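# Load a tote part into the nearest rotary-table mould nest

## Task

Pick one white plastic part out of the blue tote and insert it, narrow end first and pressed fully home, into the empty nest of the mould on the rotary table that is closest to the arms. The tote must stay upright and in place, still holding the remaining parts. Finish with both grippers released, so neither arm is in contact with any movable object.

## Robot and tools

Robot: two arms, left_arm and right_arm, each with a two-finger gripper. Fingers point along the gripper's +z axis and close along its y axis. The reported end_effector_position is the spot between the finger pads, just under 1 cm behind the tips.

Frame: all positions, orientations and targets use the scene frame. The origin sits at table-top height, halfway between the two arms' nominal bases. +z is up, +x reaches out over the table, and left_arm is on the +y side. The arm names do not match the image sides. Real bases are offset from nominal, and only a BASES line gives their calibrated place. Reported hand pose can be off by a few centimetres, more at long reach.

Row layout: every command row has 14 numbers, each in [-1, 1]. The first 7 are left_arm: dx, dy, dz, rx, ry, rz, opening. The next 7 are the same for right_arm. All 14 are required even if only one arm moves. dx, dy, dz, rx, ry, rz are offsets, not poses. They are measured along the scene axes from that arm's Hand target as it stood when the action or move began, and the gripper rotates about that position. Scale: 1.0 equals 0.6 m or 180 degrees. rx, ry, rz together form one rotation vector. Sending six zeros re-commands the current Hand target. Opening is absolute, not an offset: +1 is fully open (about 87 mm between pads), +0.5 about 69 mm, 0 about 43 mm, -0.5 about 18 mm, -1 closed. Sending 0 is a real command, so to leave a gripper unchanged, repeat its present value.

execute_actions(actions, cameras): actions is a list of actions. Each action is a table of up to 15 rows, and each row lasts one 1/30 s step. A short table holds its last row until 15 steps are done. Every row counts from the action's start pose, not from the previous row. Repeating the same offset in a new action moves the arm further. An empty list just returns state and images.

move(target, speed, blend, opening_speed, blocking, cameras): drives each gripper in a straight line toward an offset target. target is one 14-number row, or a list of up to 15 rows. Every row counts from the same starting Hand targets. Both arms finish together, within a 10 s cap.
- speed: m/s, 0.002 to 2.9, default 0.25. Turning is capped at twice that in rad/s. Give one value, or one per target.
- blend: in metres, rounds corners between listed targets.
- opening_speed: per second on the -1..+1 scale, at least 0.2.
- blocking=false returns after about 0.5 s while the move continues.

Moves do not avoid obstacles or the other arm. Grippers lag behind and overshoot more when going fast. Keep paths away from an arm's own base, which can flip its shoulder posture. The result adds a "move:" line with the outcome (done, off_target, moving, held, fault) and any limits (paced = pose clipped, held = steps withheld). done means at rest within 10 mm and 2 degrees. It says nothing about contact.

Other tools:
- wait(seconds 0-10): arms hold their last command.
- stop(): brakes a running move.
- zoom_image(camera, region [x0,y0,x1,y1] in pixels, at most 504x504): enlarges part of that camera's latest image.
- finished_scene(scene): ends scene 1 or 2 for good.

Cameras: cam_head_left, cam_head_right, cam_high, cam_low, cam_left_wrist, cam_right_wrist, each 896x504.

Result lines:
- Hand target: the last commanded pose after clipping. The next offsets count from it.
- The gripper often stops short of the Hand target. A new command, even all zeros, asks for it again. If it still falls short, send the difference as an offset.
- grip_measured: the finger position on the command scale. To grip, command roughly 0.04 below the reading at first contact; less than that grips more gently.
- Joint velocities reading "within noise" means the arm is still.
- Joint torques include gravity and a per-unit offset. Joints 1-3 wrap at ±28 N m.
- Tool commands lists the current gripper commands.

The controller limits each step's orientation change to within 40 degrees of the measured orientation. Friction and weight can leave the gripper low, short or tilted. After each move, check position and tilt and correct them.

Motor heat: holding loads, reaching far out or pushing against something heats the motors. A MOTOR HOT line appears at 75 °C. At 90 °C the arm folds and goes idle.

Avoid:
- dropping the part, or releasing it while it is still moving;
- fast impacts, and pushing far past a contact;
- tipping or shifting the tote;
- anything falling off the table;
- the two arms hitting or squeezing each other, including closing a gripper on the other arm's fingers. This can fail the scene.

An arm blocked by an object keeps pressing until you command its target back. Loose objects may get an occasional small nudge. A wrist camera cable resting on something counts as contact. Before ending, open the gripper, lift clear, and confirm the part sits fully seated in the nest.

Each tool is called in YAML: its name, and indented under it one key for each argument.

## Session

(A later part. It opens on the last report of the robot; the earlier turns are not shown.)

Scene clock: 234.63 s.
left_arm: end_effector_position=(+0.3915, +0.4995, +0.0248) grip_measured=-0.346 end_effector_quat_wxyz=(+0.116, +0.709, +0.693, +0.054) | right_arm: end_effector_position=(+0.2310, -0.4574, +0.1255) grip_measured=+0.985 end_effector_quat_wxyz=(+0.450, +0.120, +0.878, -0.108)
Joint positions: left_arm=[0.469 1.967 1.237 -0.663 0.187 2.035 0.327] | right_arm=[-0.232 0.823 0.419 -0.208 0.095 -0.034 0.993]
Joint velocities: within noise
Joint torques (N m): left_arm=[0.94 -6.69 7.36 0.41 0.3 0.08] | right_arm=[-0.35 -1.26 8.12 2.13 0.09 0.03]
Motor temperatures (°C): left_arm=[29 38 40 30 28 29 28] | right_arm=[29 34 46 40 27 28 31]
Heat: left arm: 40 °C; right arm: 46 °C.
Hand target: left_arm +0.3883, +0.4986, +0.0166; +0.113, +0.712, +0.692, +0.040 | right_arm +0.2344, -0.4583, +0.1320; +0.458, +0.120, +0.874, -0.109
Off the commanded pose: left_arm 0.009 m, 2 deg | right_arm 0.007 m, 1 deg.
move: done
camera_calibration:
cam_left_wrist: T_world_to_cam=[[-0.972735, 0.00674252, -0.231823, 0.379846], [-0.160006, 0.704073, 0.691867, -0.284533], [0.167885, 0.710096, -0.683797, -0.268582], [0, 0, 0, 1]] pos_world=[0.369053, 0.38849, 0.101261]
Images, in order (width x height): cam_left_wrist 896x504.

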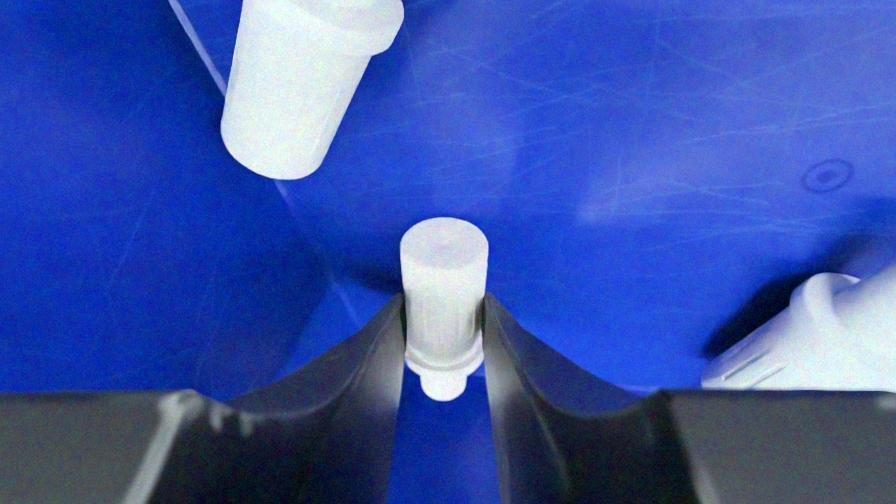

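move:
  target:
    - [0,0,0.3,0,0,0,-0.55,0,0,0,0,0,0,1]
    - [-0.165,-0.456,0.3,-0.0547,0.0544,0.503,-0.55,0,0,0,0,0,0,1]
    - [-0.165,-0.456,0.06,-0.0547,0.0544,0.503,-0.55,0,0,0,0,0,0,1]
  speed: [0.12,0.25,0.15]
  cameras: ["cam_left_wrist","cam_high","cam_head_right","cam_low"]

zoom_image:
  camera: "cam_high"
  region: [200, 150, 400, 330]

Scene clock: 254.90 s.
left_arm: end_effector_position=(+0.2879, +0.2249, +0.0578) grip_measured=-0.346 end_effector_quat_wxyz=(+0.050, +0.001, +0.999, -0.008) | right_arm: end_effector_position=(+0.2310, -0.4574, +0.1255) grip_measured=+0.985 end_effector_quat_wxyz=(+0.450, +0.120, +0.878, -0.108)
Joint positions: left_arm=[-0.29 1.713 1.077 -0.834 -0.016 -0.3 0.327] | right_arm=[-0.232 0.823 0.419 -0.208 0.095 -0.034 0.993]
Joint velocities: within noise
Joint torques (N m): left_arm=[0.16 -5.61 6.42 0.72 -0.07 -0.06] | right_arm=[-0.23 -1.21 8.05 2.11 0.11 0.01]
Motor temperatures (°C): left_arm=[29 39 41 30 27 29 29] | right_arm=[29 33 46 41 27 28 31]
Heat: left arm: 41 °C; right arm: 46 °C.
Hand target: left_arm +0.2892, +0.2249, +0.0525; +0.052, +0.000, +0.999, +0.000 | right_arm +0.2344, -0.4583, +0.1320; +0.458, +0.120, +0.874, -0.109
Off the commanded pose: left_arm 0.005 m, 1 deg | right_arm 0.007 m, 1 deg.
move: done
camera_calibration:
cam_left_wrist: T_world_to_cam=[[0.00288614, -0.999726, 0.0232149, 0.21936], [-0.71114, 0.0142693, 0.702906, 0.182643], [-0.703044, -0.0185377, -0.710904, 0.382492], [0, 0, 0, 1]] pos_world=[0.39816, 0.223784, 0.138442]
Images, in order (width x height): cam_head_right 896x504, cam_high 896x504, cam_low 896x504, cam_left_wrist 896x504.

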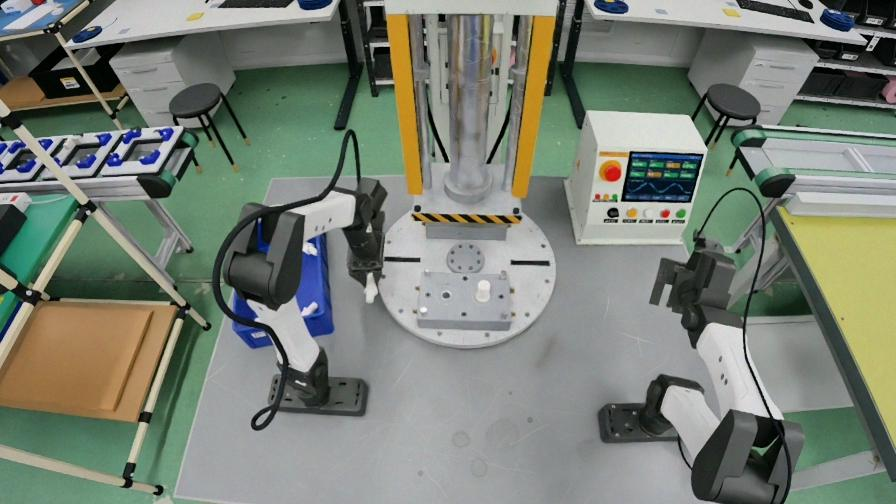

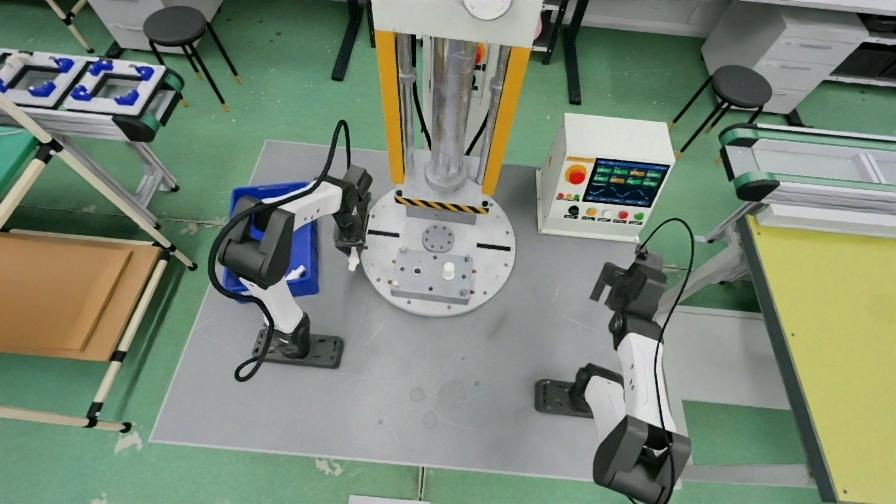

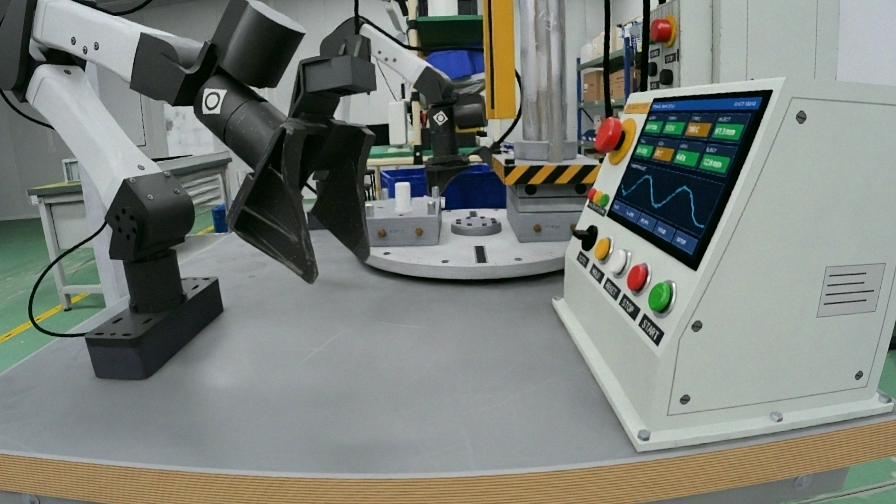

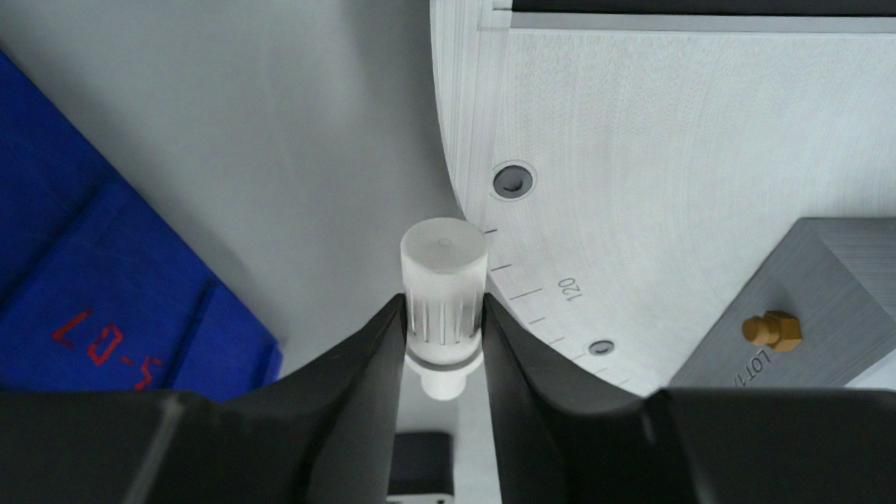

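Scaled by 2.520 from the camera's 896x504 image, which has a finer 1280x720 frame.

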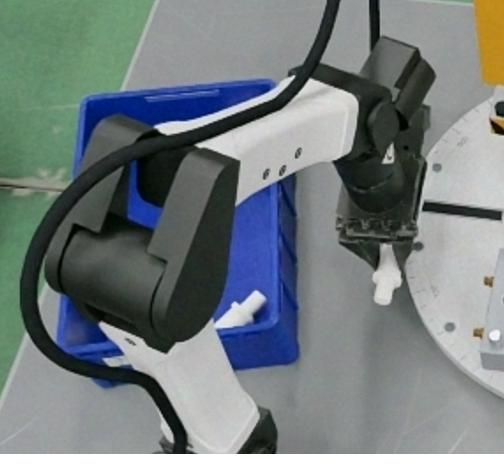

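move:
  target:
    - [-0.073,0.042,0.02,0,0,0,-0.55,0,0,0,0,0,0,1]
    - [-0.073,0.042,-0.048,0,0,0,-0.55,0,0,0,0,0,0,1]
  speed: [0.12,0.05]
  cameras: ["cam_left_wrist","cam_head_right"]

zoom_image:
  camera: "cam_head_right"
  region: [290, 170, 430, 330]

Scene clock: 268.60 s.
left_arm: end_effector_position=(+0.2442, +0.2465, +0.0287) grip_measured=-0.346 end_effector_quat_wxyz=(+0.051, -0.001, +0.999, -0.006) | right_arm: end_effector_position=(+0.2310, -0.4574, +0.1255) grip_measured=+0.985 end_effector_quat_wxyz=(+0.450, +0.120, +0.878, -0.108)
Joint positions: left_arm=[-0.262 1.59 0.813 -0.692 -0.016 -0.274 0.327] | right_arm=[-0.232 0.823 0.419 -0.208 0.095 -0.034 0.993]
Joint velocities: within noise
Joint torques (N m): left_arm=[1.26 -4.3 5.85 0.71 -0.04 0.1] | right_arm=[-0.28 -1.28 8.09 2.16 0.08 0.02]
Motor temperatures (°C): left_arm=[29 38 41 30 27 29 29] | right_arm=[29 33 47 41 27 28 31]
Heat: left arm: 41 °C; right arm: 47 °C.
Hand target: left_arm +0.2454, +0.2502, +0.0237; +0.052, +0.000, +0.999, +0.000 | right_arm +0.2344, -0.4583, +0.1320; +0.458, +0.120, +0.874, -0.109
Off the commanded pose: left_arm 0.006 m, 1 deg | right_arm 0.007 m, 1 deg.
move: done
camera_calibration:
cam_left_wrist: T_world_to_cam=[[0.00637441, -0.999763, 0.020823, 0.240987], [-0.712753, 0.0100631, 0.701343, 0.173216], [-0.701386, -0.0193123, -0.71252, 0.33127], [0, 0, 0, 1]] pos_world=[0.354272, 0.245584, 0.109534]
Images, in order (width x height): cam_head_right 896x504, cam_left_wrist 896x504.

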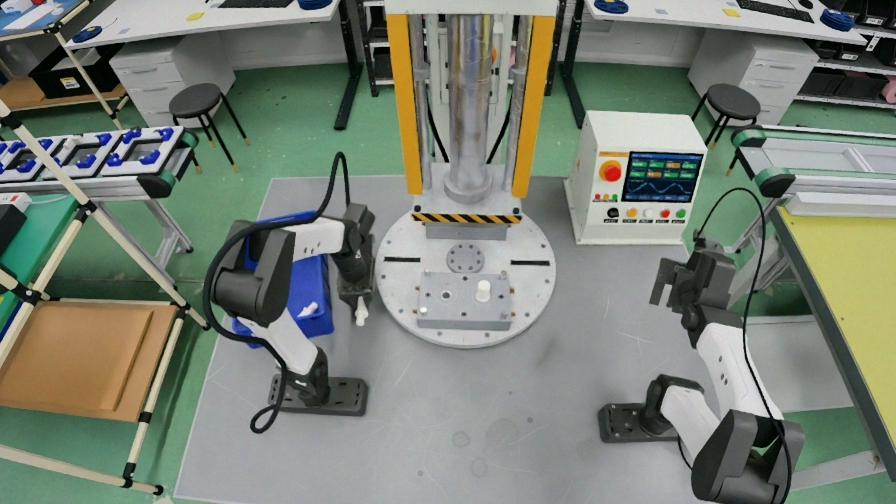

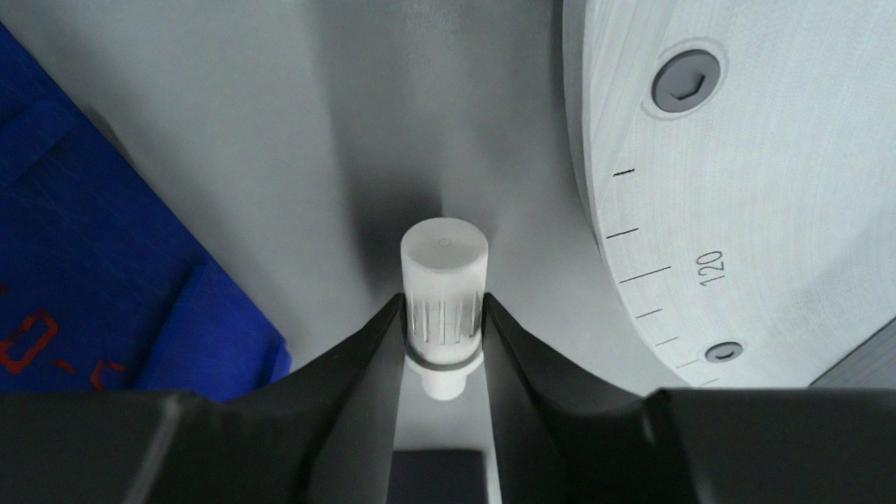

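Scaled by 3.150 from the camera's 896x504 image, which has a finer 1280x720 frame.

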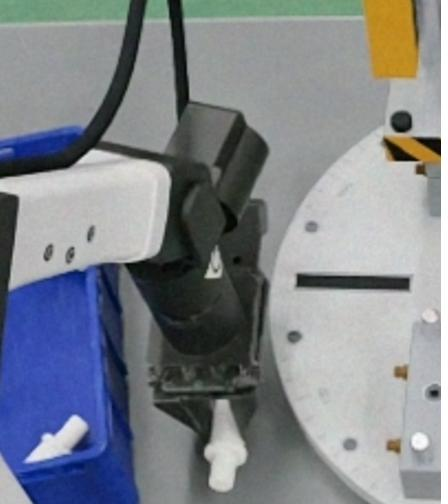

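move:
  target: [0,0,-0.015,0,0,0,-0.4,0,0,0,0,0,0,1]
  speed: 0.03
  cameras: ["cam_left_wrist"]

Scene clock: 273.17 s.
left_arm: end_effector_position=(+0.2432, +0.2468, +0.0207) grip_measured=-0.346 end_effector_quat_wxyz=(+0.049, -0.001, +0.999, -0.006) | right_arm: end_effector_position=(+0.2310, -0.4574, +0.1255) grip_measured=+0.985 end_effector_quat_wxyz=(+0.450, +0.120, +0.878, -0.108)
Joint positions: left_arm=[-0.262 1.609 0.795 -0.66 -0.016 -0.274 0.327] | right_arm=[-0.232 0.823 0.419 -0.208 0.095 -0.034 0.993]
Joint velocities: within noise
Joint torques (N m): left_arm=[1.29 -4.18 5.52 0.81 -0.03 0.1] | right_arm=[-0.42 -1.26 8.03 2.13 0.1 0.02]
Motor temperatures (°C): left_arm=[29 38 41 30 27 29 29] | right_arm=[29 33 47 41 27 28 31]
Heat: left arm: 41 °C; right arm: 47 °C.
Hand target: left_arm +0.2455, +0.2502, +0.0148; +0.052, +0.000, +0.999, +0.000 | right_arm +0.2344, -0.4583, +0.1320; +0.458, +0.120, +0.874, -0.109
Off the commanded pose: left_arm 0.007 m, 1 deg | right_arm 0.007 m, 1 deg.
move: done
camera_calibration:
cam_left_wrist: T_world_to_cam=[[0.00654122, -0.999789, 0.0194487, 0.241458], [-0.709369, 0.00906883, 0.704779, 0.17735], [-0.704807, -0.0184064, -0.70916, 0.32551], [0, 0, 0, 1]] pos_world=[0.353649, 0.24579, 0.10115]
Images, in order (width x height): cam_left_wrist 896x504.

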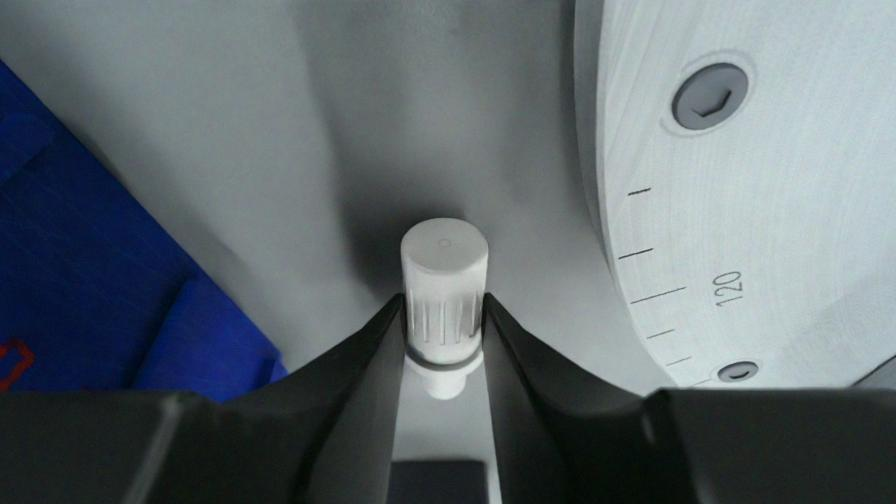

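move:
  target: [0,0,-0.014,0,0,0,-0.4,0,0,0,0,0,0,1]
  speed: 0.03
  cameras: ["cam_left_wrist","cam_head_right"]

zoom_image:
  camera: "cam_head_right"
  region: [310, 220, 410, 340]

Scene clock: 278.97 s.
left_arm: end_effector_position=(+0.2436, +0.2467, +0.0204) grip_measured=-0.346 end_effector_quat_wxyz=(+0.050, +0.000, +0.999, -0.006) | right_arm: end_effector_position=(+0.2310, -0.4574, +0.1255) grip_measured=+0.985 end_effector_quat_wxyz=(+0.450, +0.120, +0.878, -0.108)
Joint positions: left_arm=[-0.262 1.609 0.794 -0.656 -0.016 -0.274 0.327] | right_arm=[-0.232 0.823 0.419 -0.208 0.095 -0.034 0.993]
Joint velocities: within noise
Joint torques (N m): left_arm=[1.29 -2.84 3.93 1.13 -0.03 0.09] | right_arm=[-0.42 -1.24 8.1 2.14 0.07 0.01]
Motor temperatures (°C): left_arm=[29 37 40 30 27 29 29] | right_arm=[29 33 47 41 27 28 31]
Heat: left arm: 40 °C; right arm: 47 °C.
Hand target: left_arm +0.2454, +0.2502, +0.0063; +0.052, +0.000, +0.999, +0.000 | right_arm +0.2344, -0.4583, +0.1320; +0.458, +0.120, +0.874, -0.109
Off the commanded pose: left_arm 0.015 m, 1 deg | right_arm 0.007 m, 1 deg.
move: off_target (left_arm)
camera_calibration:
cam_left_wrist: T_world_to_cam=[[0.00606492, -0.999778, 0.0201733, 0.241449], [-0.711259, 0.00986749, 0.702861, 0.178245], [-0.702904, -0.0186112, -0.711041, 0.325148], [0, 0, 0, 1]] pos_world=[0.353862, 0.245688, 0.101041]
Images, in order (width x height): cam_head_right 896x504, cam_left_wrist 896x504.

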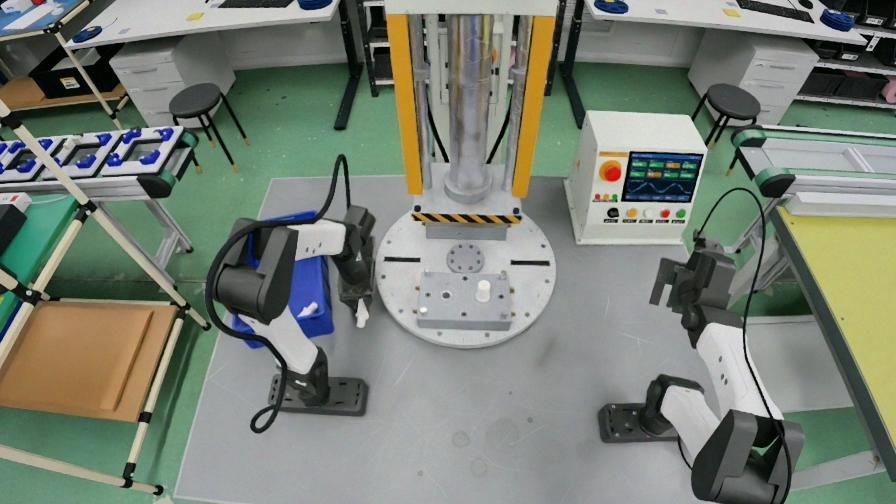

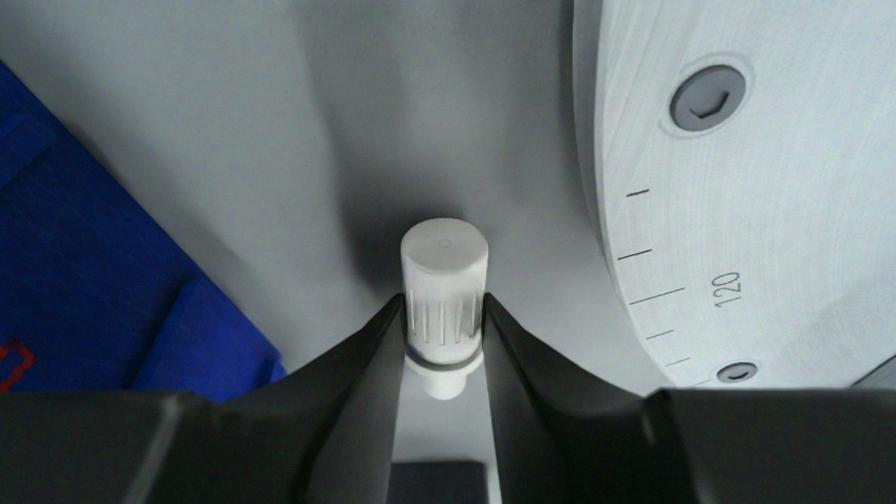

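Scaled by 4.200 from the camera's 896x504 image, which has a finer 1280x720 frame.

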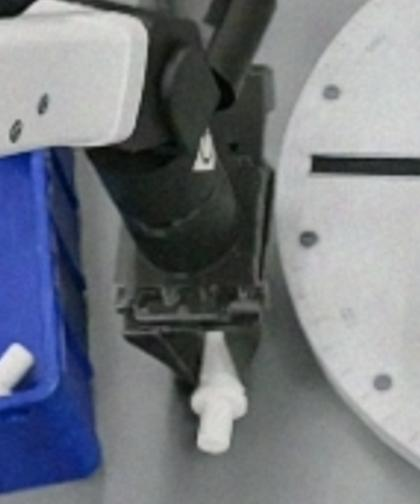

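move:
  target:
    - [0,0,0.02,0,0,0,-0.4,0,0,0,0,0,0,1]
    - [0,0,0.02,0,0,0,-0.05,0,0,0,0,0,0,1]
    - [0.025,0,0.045,0,0.0889,0,-0.05,0,0,0,0,0,0,1]
    - [0.027,0,0.016,0,0.0889,0,-0.05,0,0,0,0,0,0,1]
  speed: 0.05
  cameras: ["cam_left_wrist","cam_head_right"]

zoom_image:
  camera: "cam_head_right"
  region: [310, 220, 410, 340]

Scene clock: 302.80 s.
left_arm: end_effector_position=(+0.2600, +0.2501, +0.0214) grip_measured=-0.050 end_effector_quat_wxyz=(-0.086, +0.000, +0.996, +0.006) | right_arm: end_effector_position=(+0.2310, -0.4574, +0.1255) grip_measured=+0.985 end_effector_quat_wxyz=(+0.450, +0.120, +0.878, -0.108)
Joint positions: left_arm=[-0.209 1.918 1.117 -0.94 0.026 -0.218 0.475] | right_arm=[-0.232 0.823 0.419 -0.208 0.095 -0.034 0.993]
Joint velocities: within noise
Joint torques (N m): left_arm=[1.39 -6.08 5.91 0.17 0.23 0.09] | right_arm=[-0.35 -1.22 8.1 2.13 0.05 0.01]
Motor temperatures (°C): left_arm=[29 35 40 30 27 29 29] | right_arm=[29 33 47 42 27 28 31]
Heat: left arm: 40 °C; right arm: 47 °C.
Hand target: left_arm +0.2616, +0.2501, +0.0159; -0.088, +0.000, +0.996, +0.000 | right_arm +0.2344, -0.4583, +0.1320; +0.458, +0.120, +0.874, -0.109
Off the commanded pose: left_arm 0.006 m, 1 deg | right_arm 0.007 m, 1 deg.
move: done
camera_calibration:
cam_left_wrist: T_world_to_cam=[[0.00607469, -0.999969, -0.00497647, 0.24528], [-0.496044, -0.00733444, 0.868267, 0.133971], [-0.868276, -0.0028059, -0.496073, 0.371895], [0, 0, 0, 1]] pos_world=[0.387873, 0.247298, 0.0693849]
Images, in order (width x height): cam_head_right 896x504, cam_left_wrist 896x504.

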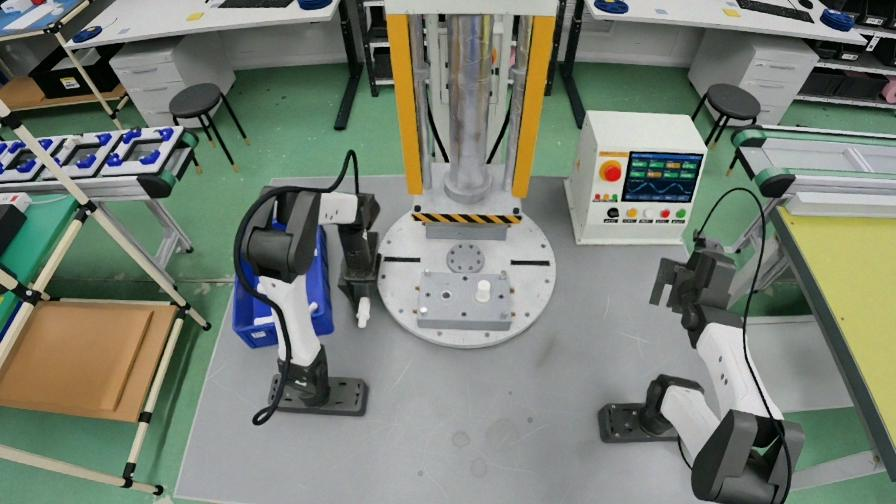

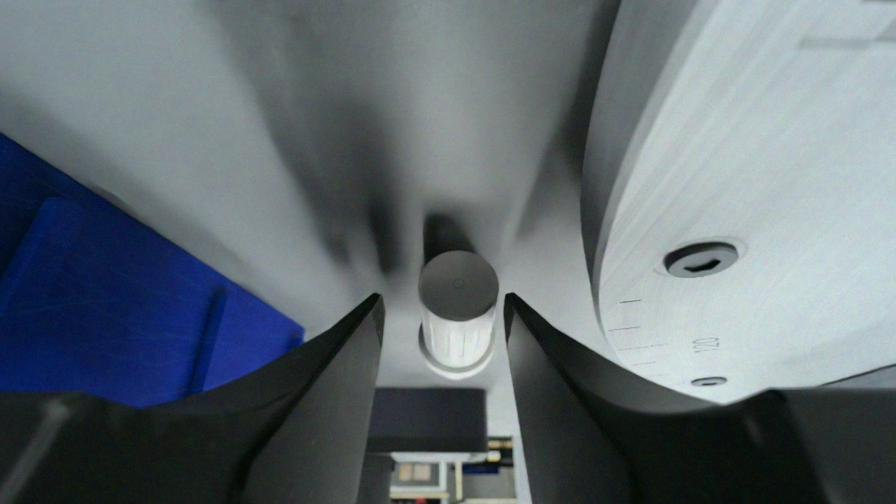

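Scaled by 4.200 from the camera's 896x504 image, which has a finer 1280x720 frame.

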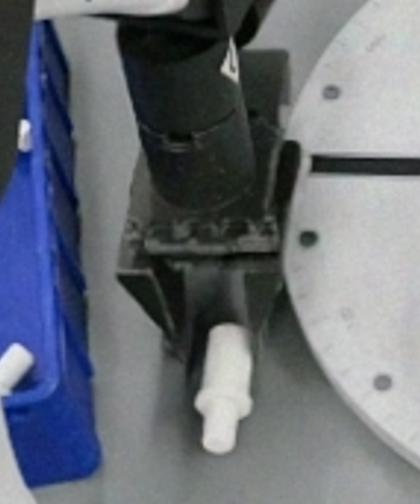

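move:
  target:
    - [-0.001,-0.0075,0,0,0,0,-0.05,0,0,0,0,0,0,1]
    - [-0.001,-0.0075,0,0,0,0,-0.55,0,0,0,0,0,0,1]
  speed: 0.05
  opening_speed: 0.4
  cameras: ["cam_left_wrist","cam_head_right"]

Scene clock: 310.20 s.
left_arm: end_effector_position=(+0.2600, +0.2496, +0.0214) grip_measured=-0.353 end_effector_quat_wxyz=(-0.086, +0.000, +0.996, +0.004) | right_arm: end_effector_position=(+0.2310, -0.4574, +0.1255) grip_measured=+0.985 end_effector_quat_wxyz=(+0.450, +0.120, +0.878, -0.108)
Joint positions: left_arm=[-0.209 1.918 1.117 -0.939 0.029 -0.218 0.324] | right_arm=[-0.232 0.823 0.419 -0.208 0.095 -0.034 0.993]
Joint velocities: within noise
Joint torques (N m): left_arm=[0.25 -6.04 6.11 0.17 0.23 -0.04] | right_arm=[-0.31 -1.33 8.21 2.15 0.06 0.02]
Motor temperatures (°C): left_arm=[29 35 40 30 27 29 29] | right_arm=[29 33 47 42 27 28 31]
Heat: left arm: 40 °C; right arm: 47 °C.
Hand target: left_arm +0.2610, +0.2457, +0.0159; -0.088, +0.000, +0.996, +0.000 | right_arm +0.2344, -0.4583, +0.1320; +0.458, +0.120, +0.874, -0.109
Off the commanded pose: left_arm 0.007 m, 1 deg | right_arm 0.007 m, 1 deg.
move: done
camera_calibration:
cam_left_wrist: T_world_to_cam=[[0.00611843, -0.999979, -0.00219768, 0.244761], [-0.496176, -0.00494397, 0.868208, 0.133434], [-0.8682, -0.00422163, -0.496196, 0.372223], [0, 0, 0, 1]] pos_world=[0.387874, 0.246987, 0.0693848]
Images, in order (width x height): cam_head_right 896x504, cam_left_wrist 896x504.

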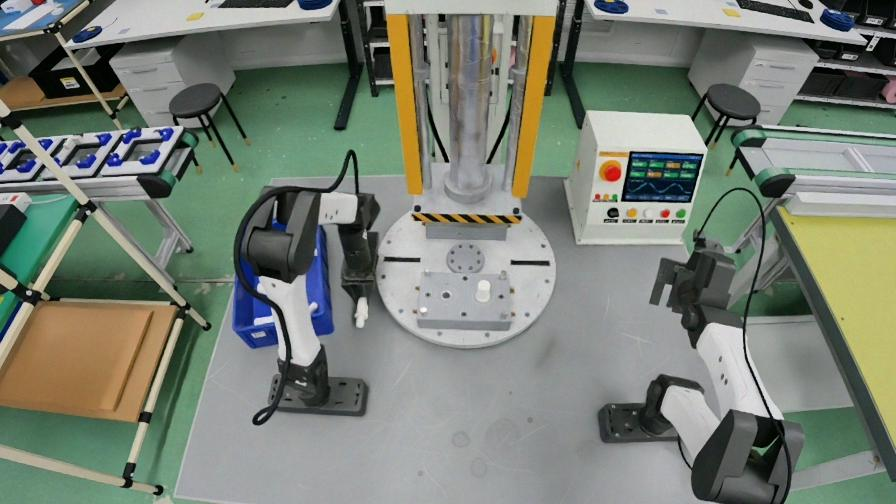

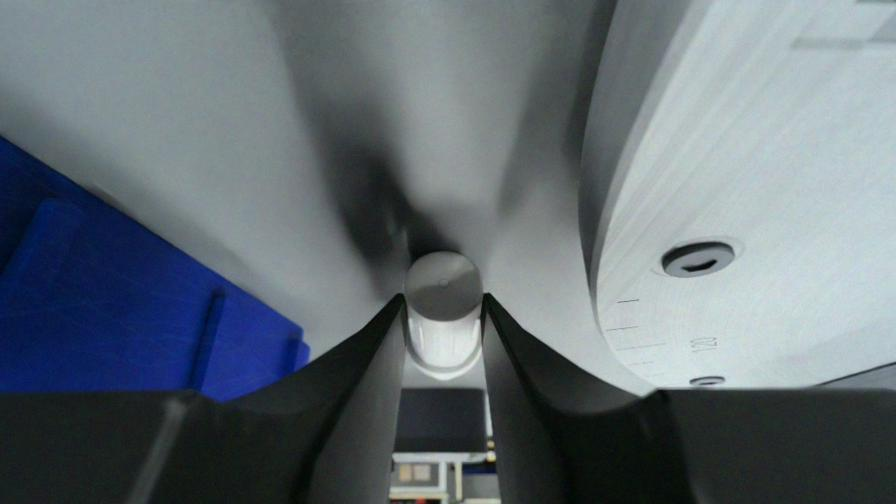

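move:
  target:
    - [0,0,0.39,0,0,0,-0.55,0,0,0,0,0,0,1]
    - [-0.07,-0.16,0.39,0.0047,-0.268,0.0042,-0.55,0,0,0,0,0,0,1]
    - [-0.0433,-0.3895,0.3235,0.0094,-0.5366,0.0083,-0.55,0,0,0,0,0,0,1]
  speed: [0.15,0.25,0.2]
  blend: [0.02,0.03,0]

zoom_image:
  camera: "cam_low"
  region: [340, 90, 460, 240]

zoom_image:
  camera: "cam_left_wrist"
  region: [340, 240, 560, 504]

Scene clock: 336.63 s.
left_arm: end_effector_position=(+0.2357, +0.0084, +0.1988) grip_measured=-0.353 end_effector_quat_wxyz=(+0.674, +0.001, +0.738, +0.025) | right_arm: end_effector_position=(+0.2310, -0.4574, +0.1255) grip_measured=+0.985 end_effector_quat_wxyz=(+0.450, +0.120, +0.878, -0.108)
Joint positions: left_arm=[-1.441 1.632 0.991 -0.199 -1.449 -0.797 0.324] | right_arm=[-0.232 0.823 0.419 -0.208 0.095 -0.034 0.993]
Joint velocities: within noise
Joint torques (N m): left_arm=[0.32 -8.76 6.58 1.27 -0.64 0.02] | right_arm=[-0.42 -1.25 8.12 2.1 0.11 0.02]
Motor temperatures (°C): left_arm=[29 36 40 30 28 29 29] | right_arm=[29 33 48 42 27 28 31]
Heat: left arm: 40 °C; right arm: 48 °C.
Hand target: left_arm +0.2351, +0.0120, +0.2100; +0.685, -0.013, +0.728, +0.012 | right_arm +0.2344, -0.4583, +0.1320; +0.458, +0.120, +0.874, -0.109
Off the commanded pose: left_arm 0.012 m, 3 deg | right_arm 0.007 m, 1 deg.
move: off_target (left_arm)
camera_calibration:
cam_left_wrist: T_world_to_cam=[[0.0256364, -0.999178, -0.0313929, 0.00530252], [-0.825757, -0.00346621, -0.564015, 0.32856], [0.563442, 0.0403822, -0.825168, 0.165796], [0, 0, 0, 1]] pos_world=[0.177758, -0.000258207, 0.322289]
cam_right_wrist: T_world_to_cam=[[-0.31501, -0.944202, 0.0961823, -0.375248], [-0.946053, 0.304287, -0.111325, 0.397031], [0.0758463, -0.126062, -0.989119, 0.190546], [0, 0, 0, 1]] pos_world=[0.242954, -0.451101, 0.268765]

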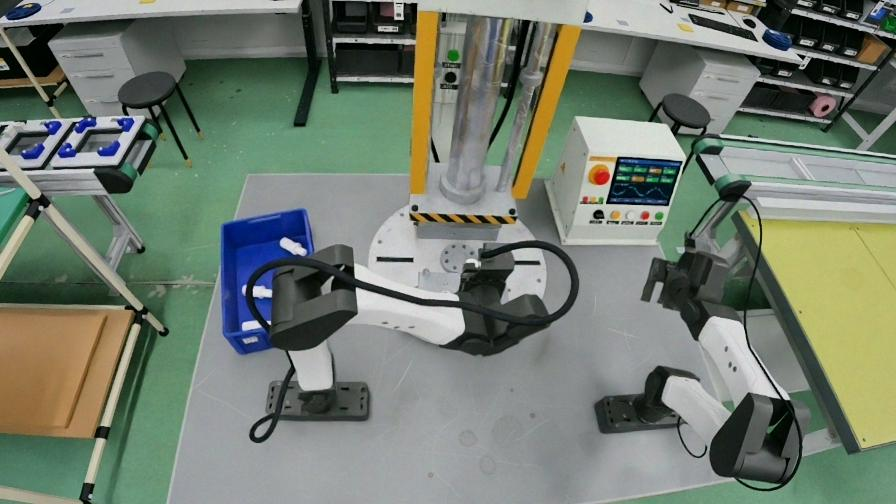

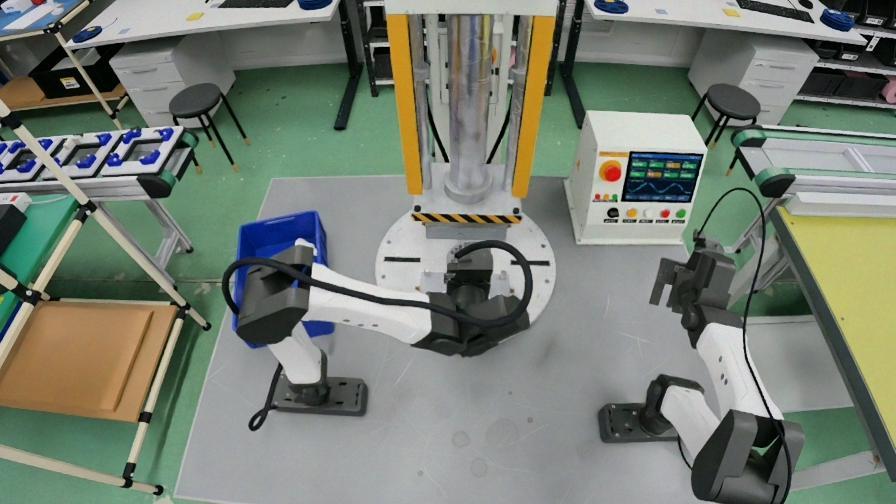

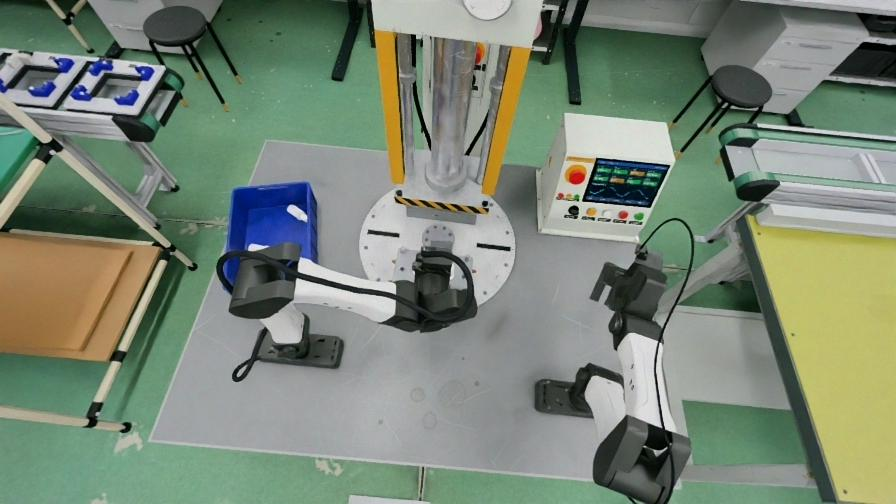

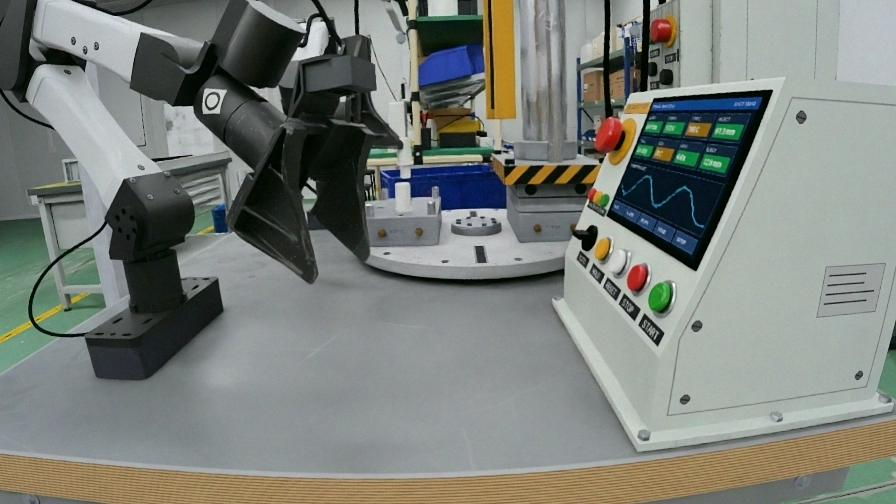

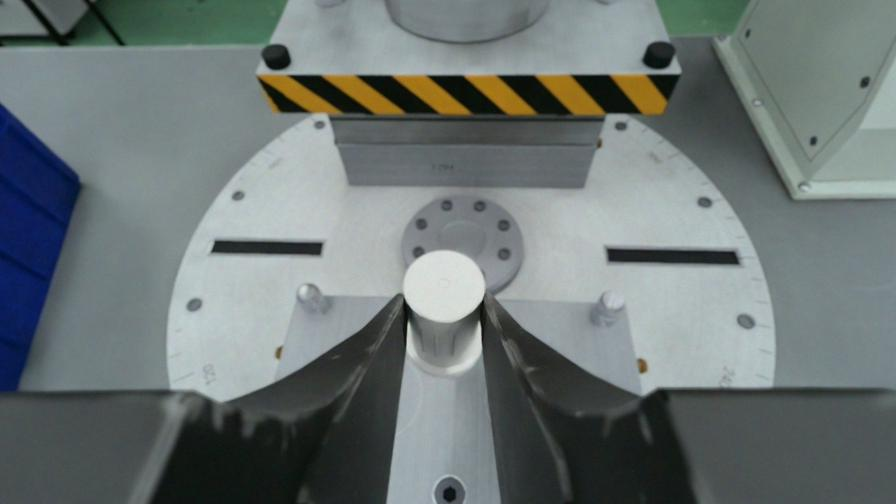

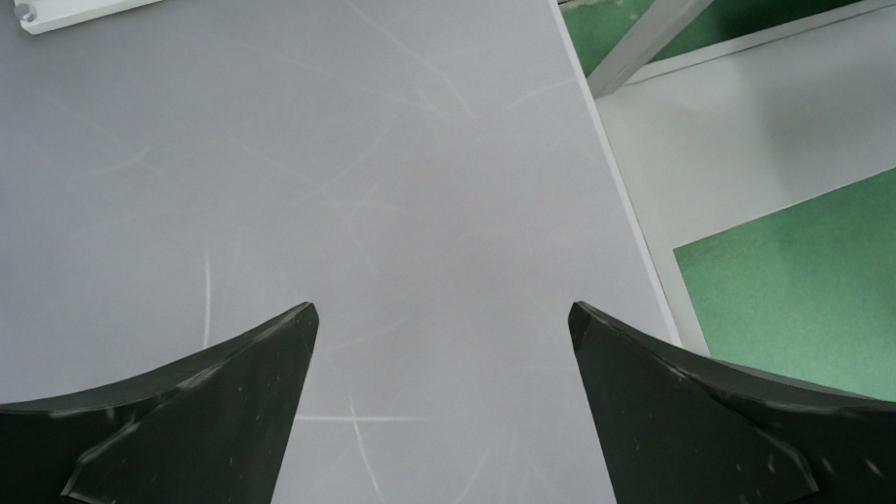

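Scaled by 3.360 from the camera's 896x504 image, which has a finer 1280x720 frame.

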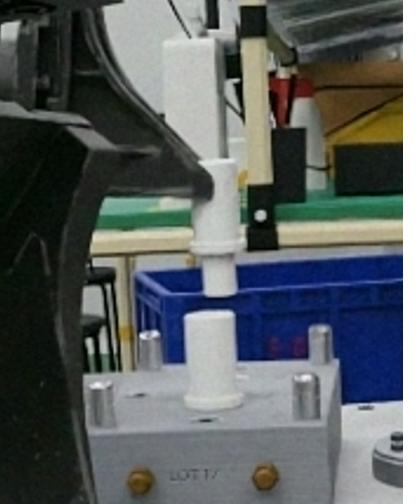

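Scaled by 1.909 from the camera's 896x504 image, which has a finer 1280x720 frame.

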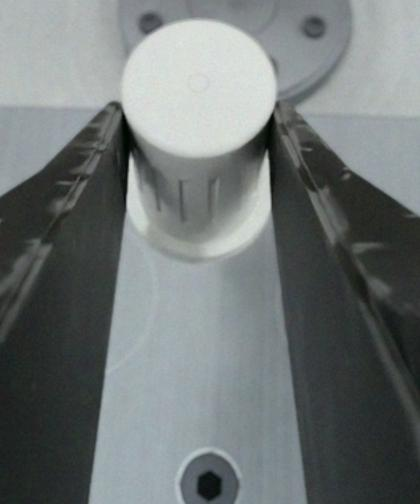

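move:
  target: [0.045,0.058,-0.01,-0.011,-0.0165,0.005,-0.55,0,0,0,0,0,0,1]
  speed: 0.12
  cameras: ["cam_left_wrist","cam_low","cam_high"]

zoom_image:
  camera: "cam_low"
  region: [340, 90, 460, 240]

zoom_image:
  camera: "cam_left_wrist"
  region: [340, 240, 560, 504]

Scene clock: 380.60 s.
left_arm: end_effector_position=(+0.2614, +0.0480, +0.2088) grip_measured=-0.353 end_effector_quat_wxyz=(+0.703, -0.036, +0.710, +0.006) | right_arm: end_effector_position=(+0.2310, -0.4574, +0.1255) grip_measured=+0.985 end_effector_quat_wxyz=(+0.450, +0.120, +0.878, -0.108)
Joint positions: left_arm=[-1.348 1.524 0.639 0.805 -1.419 -0.12 0.324] | right_arm=[-0.232 0.823 0.419 -0.208 0.095 -0.034 0.993]
Joint velocities: within noise
Joint torques (N m): left_arm=[0.88 -4.29 6.11 1.53 0.17 0.03] | right_arm=[-0.27 -1.26 8.1 2.12 0.12 0.01]
Motor temperatures (°C): left_arm=[29 39 40 31 28 29 29] | right_arm=[29 33 48 43 27 28 31]
Heat: left arm: 40 °C; right arm: 48 °C.
Hand target: left_arm +0.2620, +0.0467, +0.2040; +0.703, -0.030, +0.710, +0.004 | right_arm +0.2344, -0.4583, +0.1320; +0.458, +0.120, +0.874, -0.109
Off the commanded pose: left_arm 0.005 m, 1 deg | right_arm 0.007 m, 1 deg.
move: done
camera_calibration:
cam_left_wrist: T_world_to_cam=[[0.0518602, -0.99749, 0.0482149, 0.0209074], [-0.775777, -0.070642, -0.62704, 0.358888], [0.628872, -0.00488561, -0.777494, 0.133016], [0, 0, 0, 1]] pos_world=[0.193683, 0.0468573, 0.327448]
Images, in order (width x height): cam_high 896x504, cam_low 896x504, cam_left_wrist 896x504.

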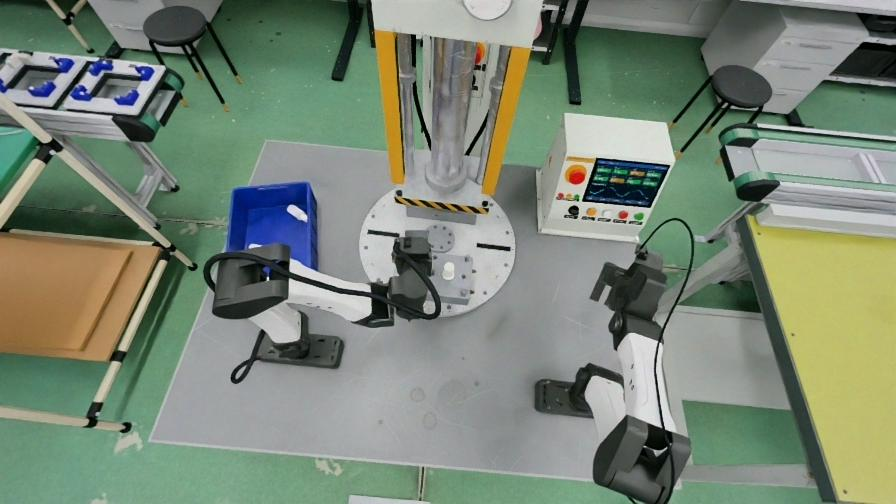

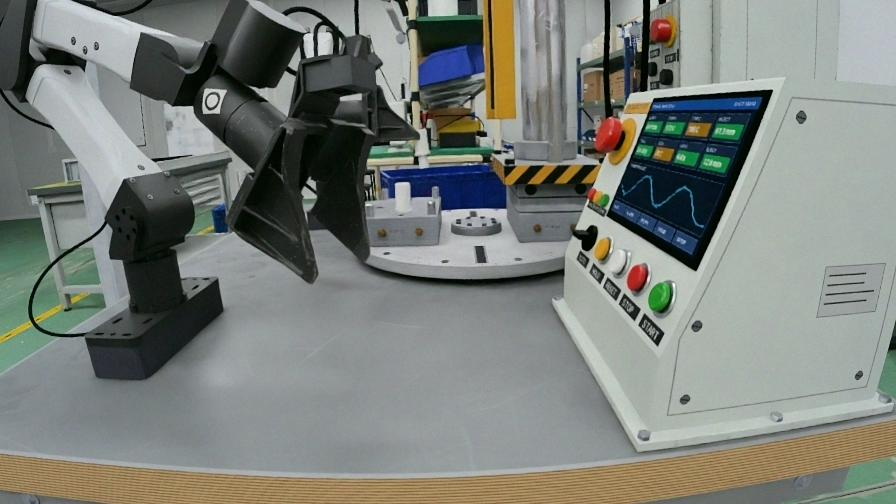

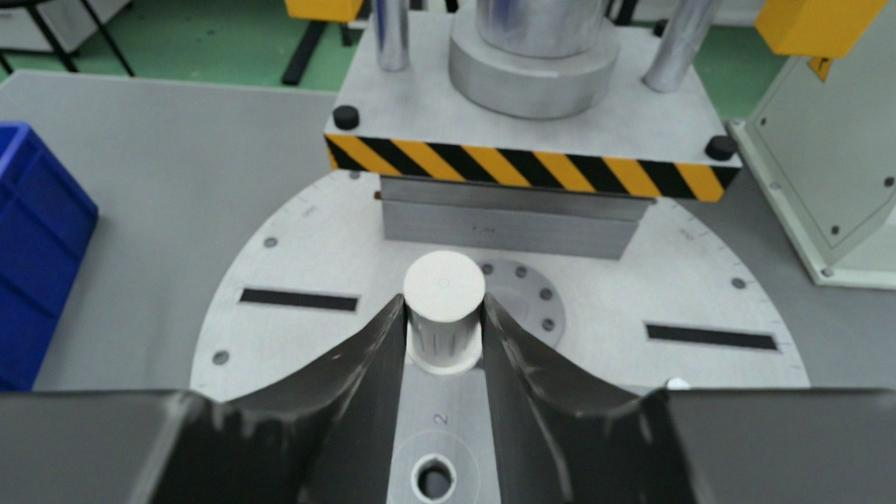

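Scaled by 3.360 from the camera's 896x504 image, which has a finer 1280x720 frame.

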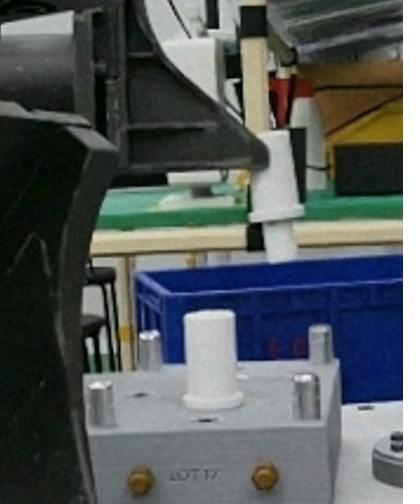

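Scaled by 1.909 from the camera's 896x504 image, which has a finer 1280x720 frame.

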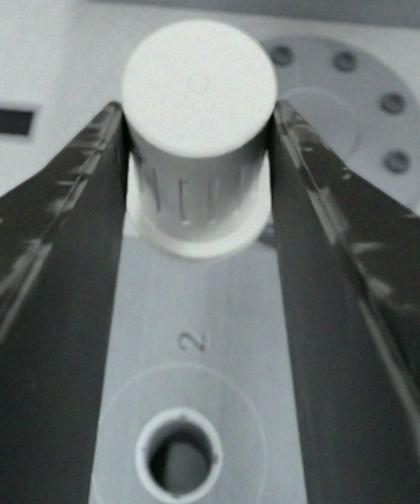

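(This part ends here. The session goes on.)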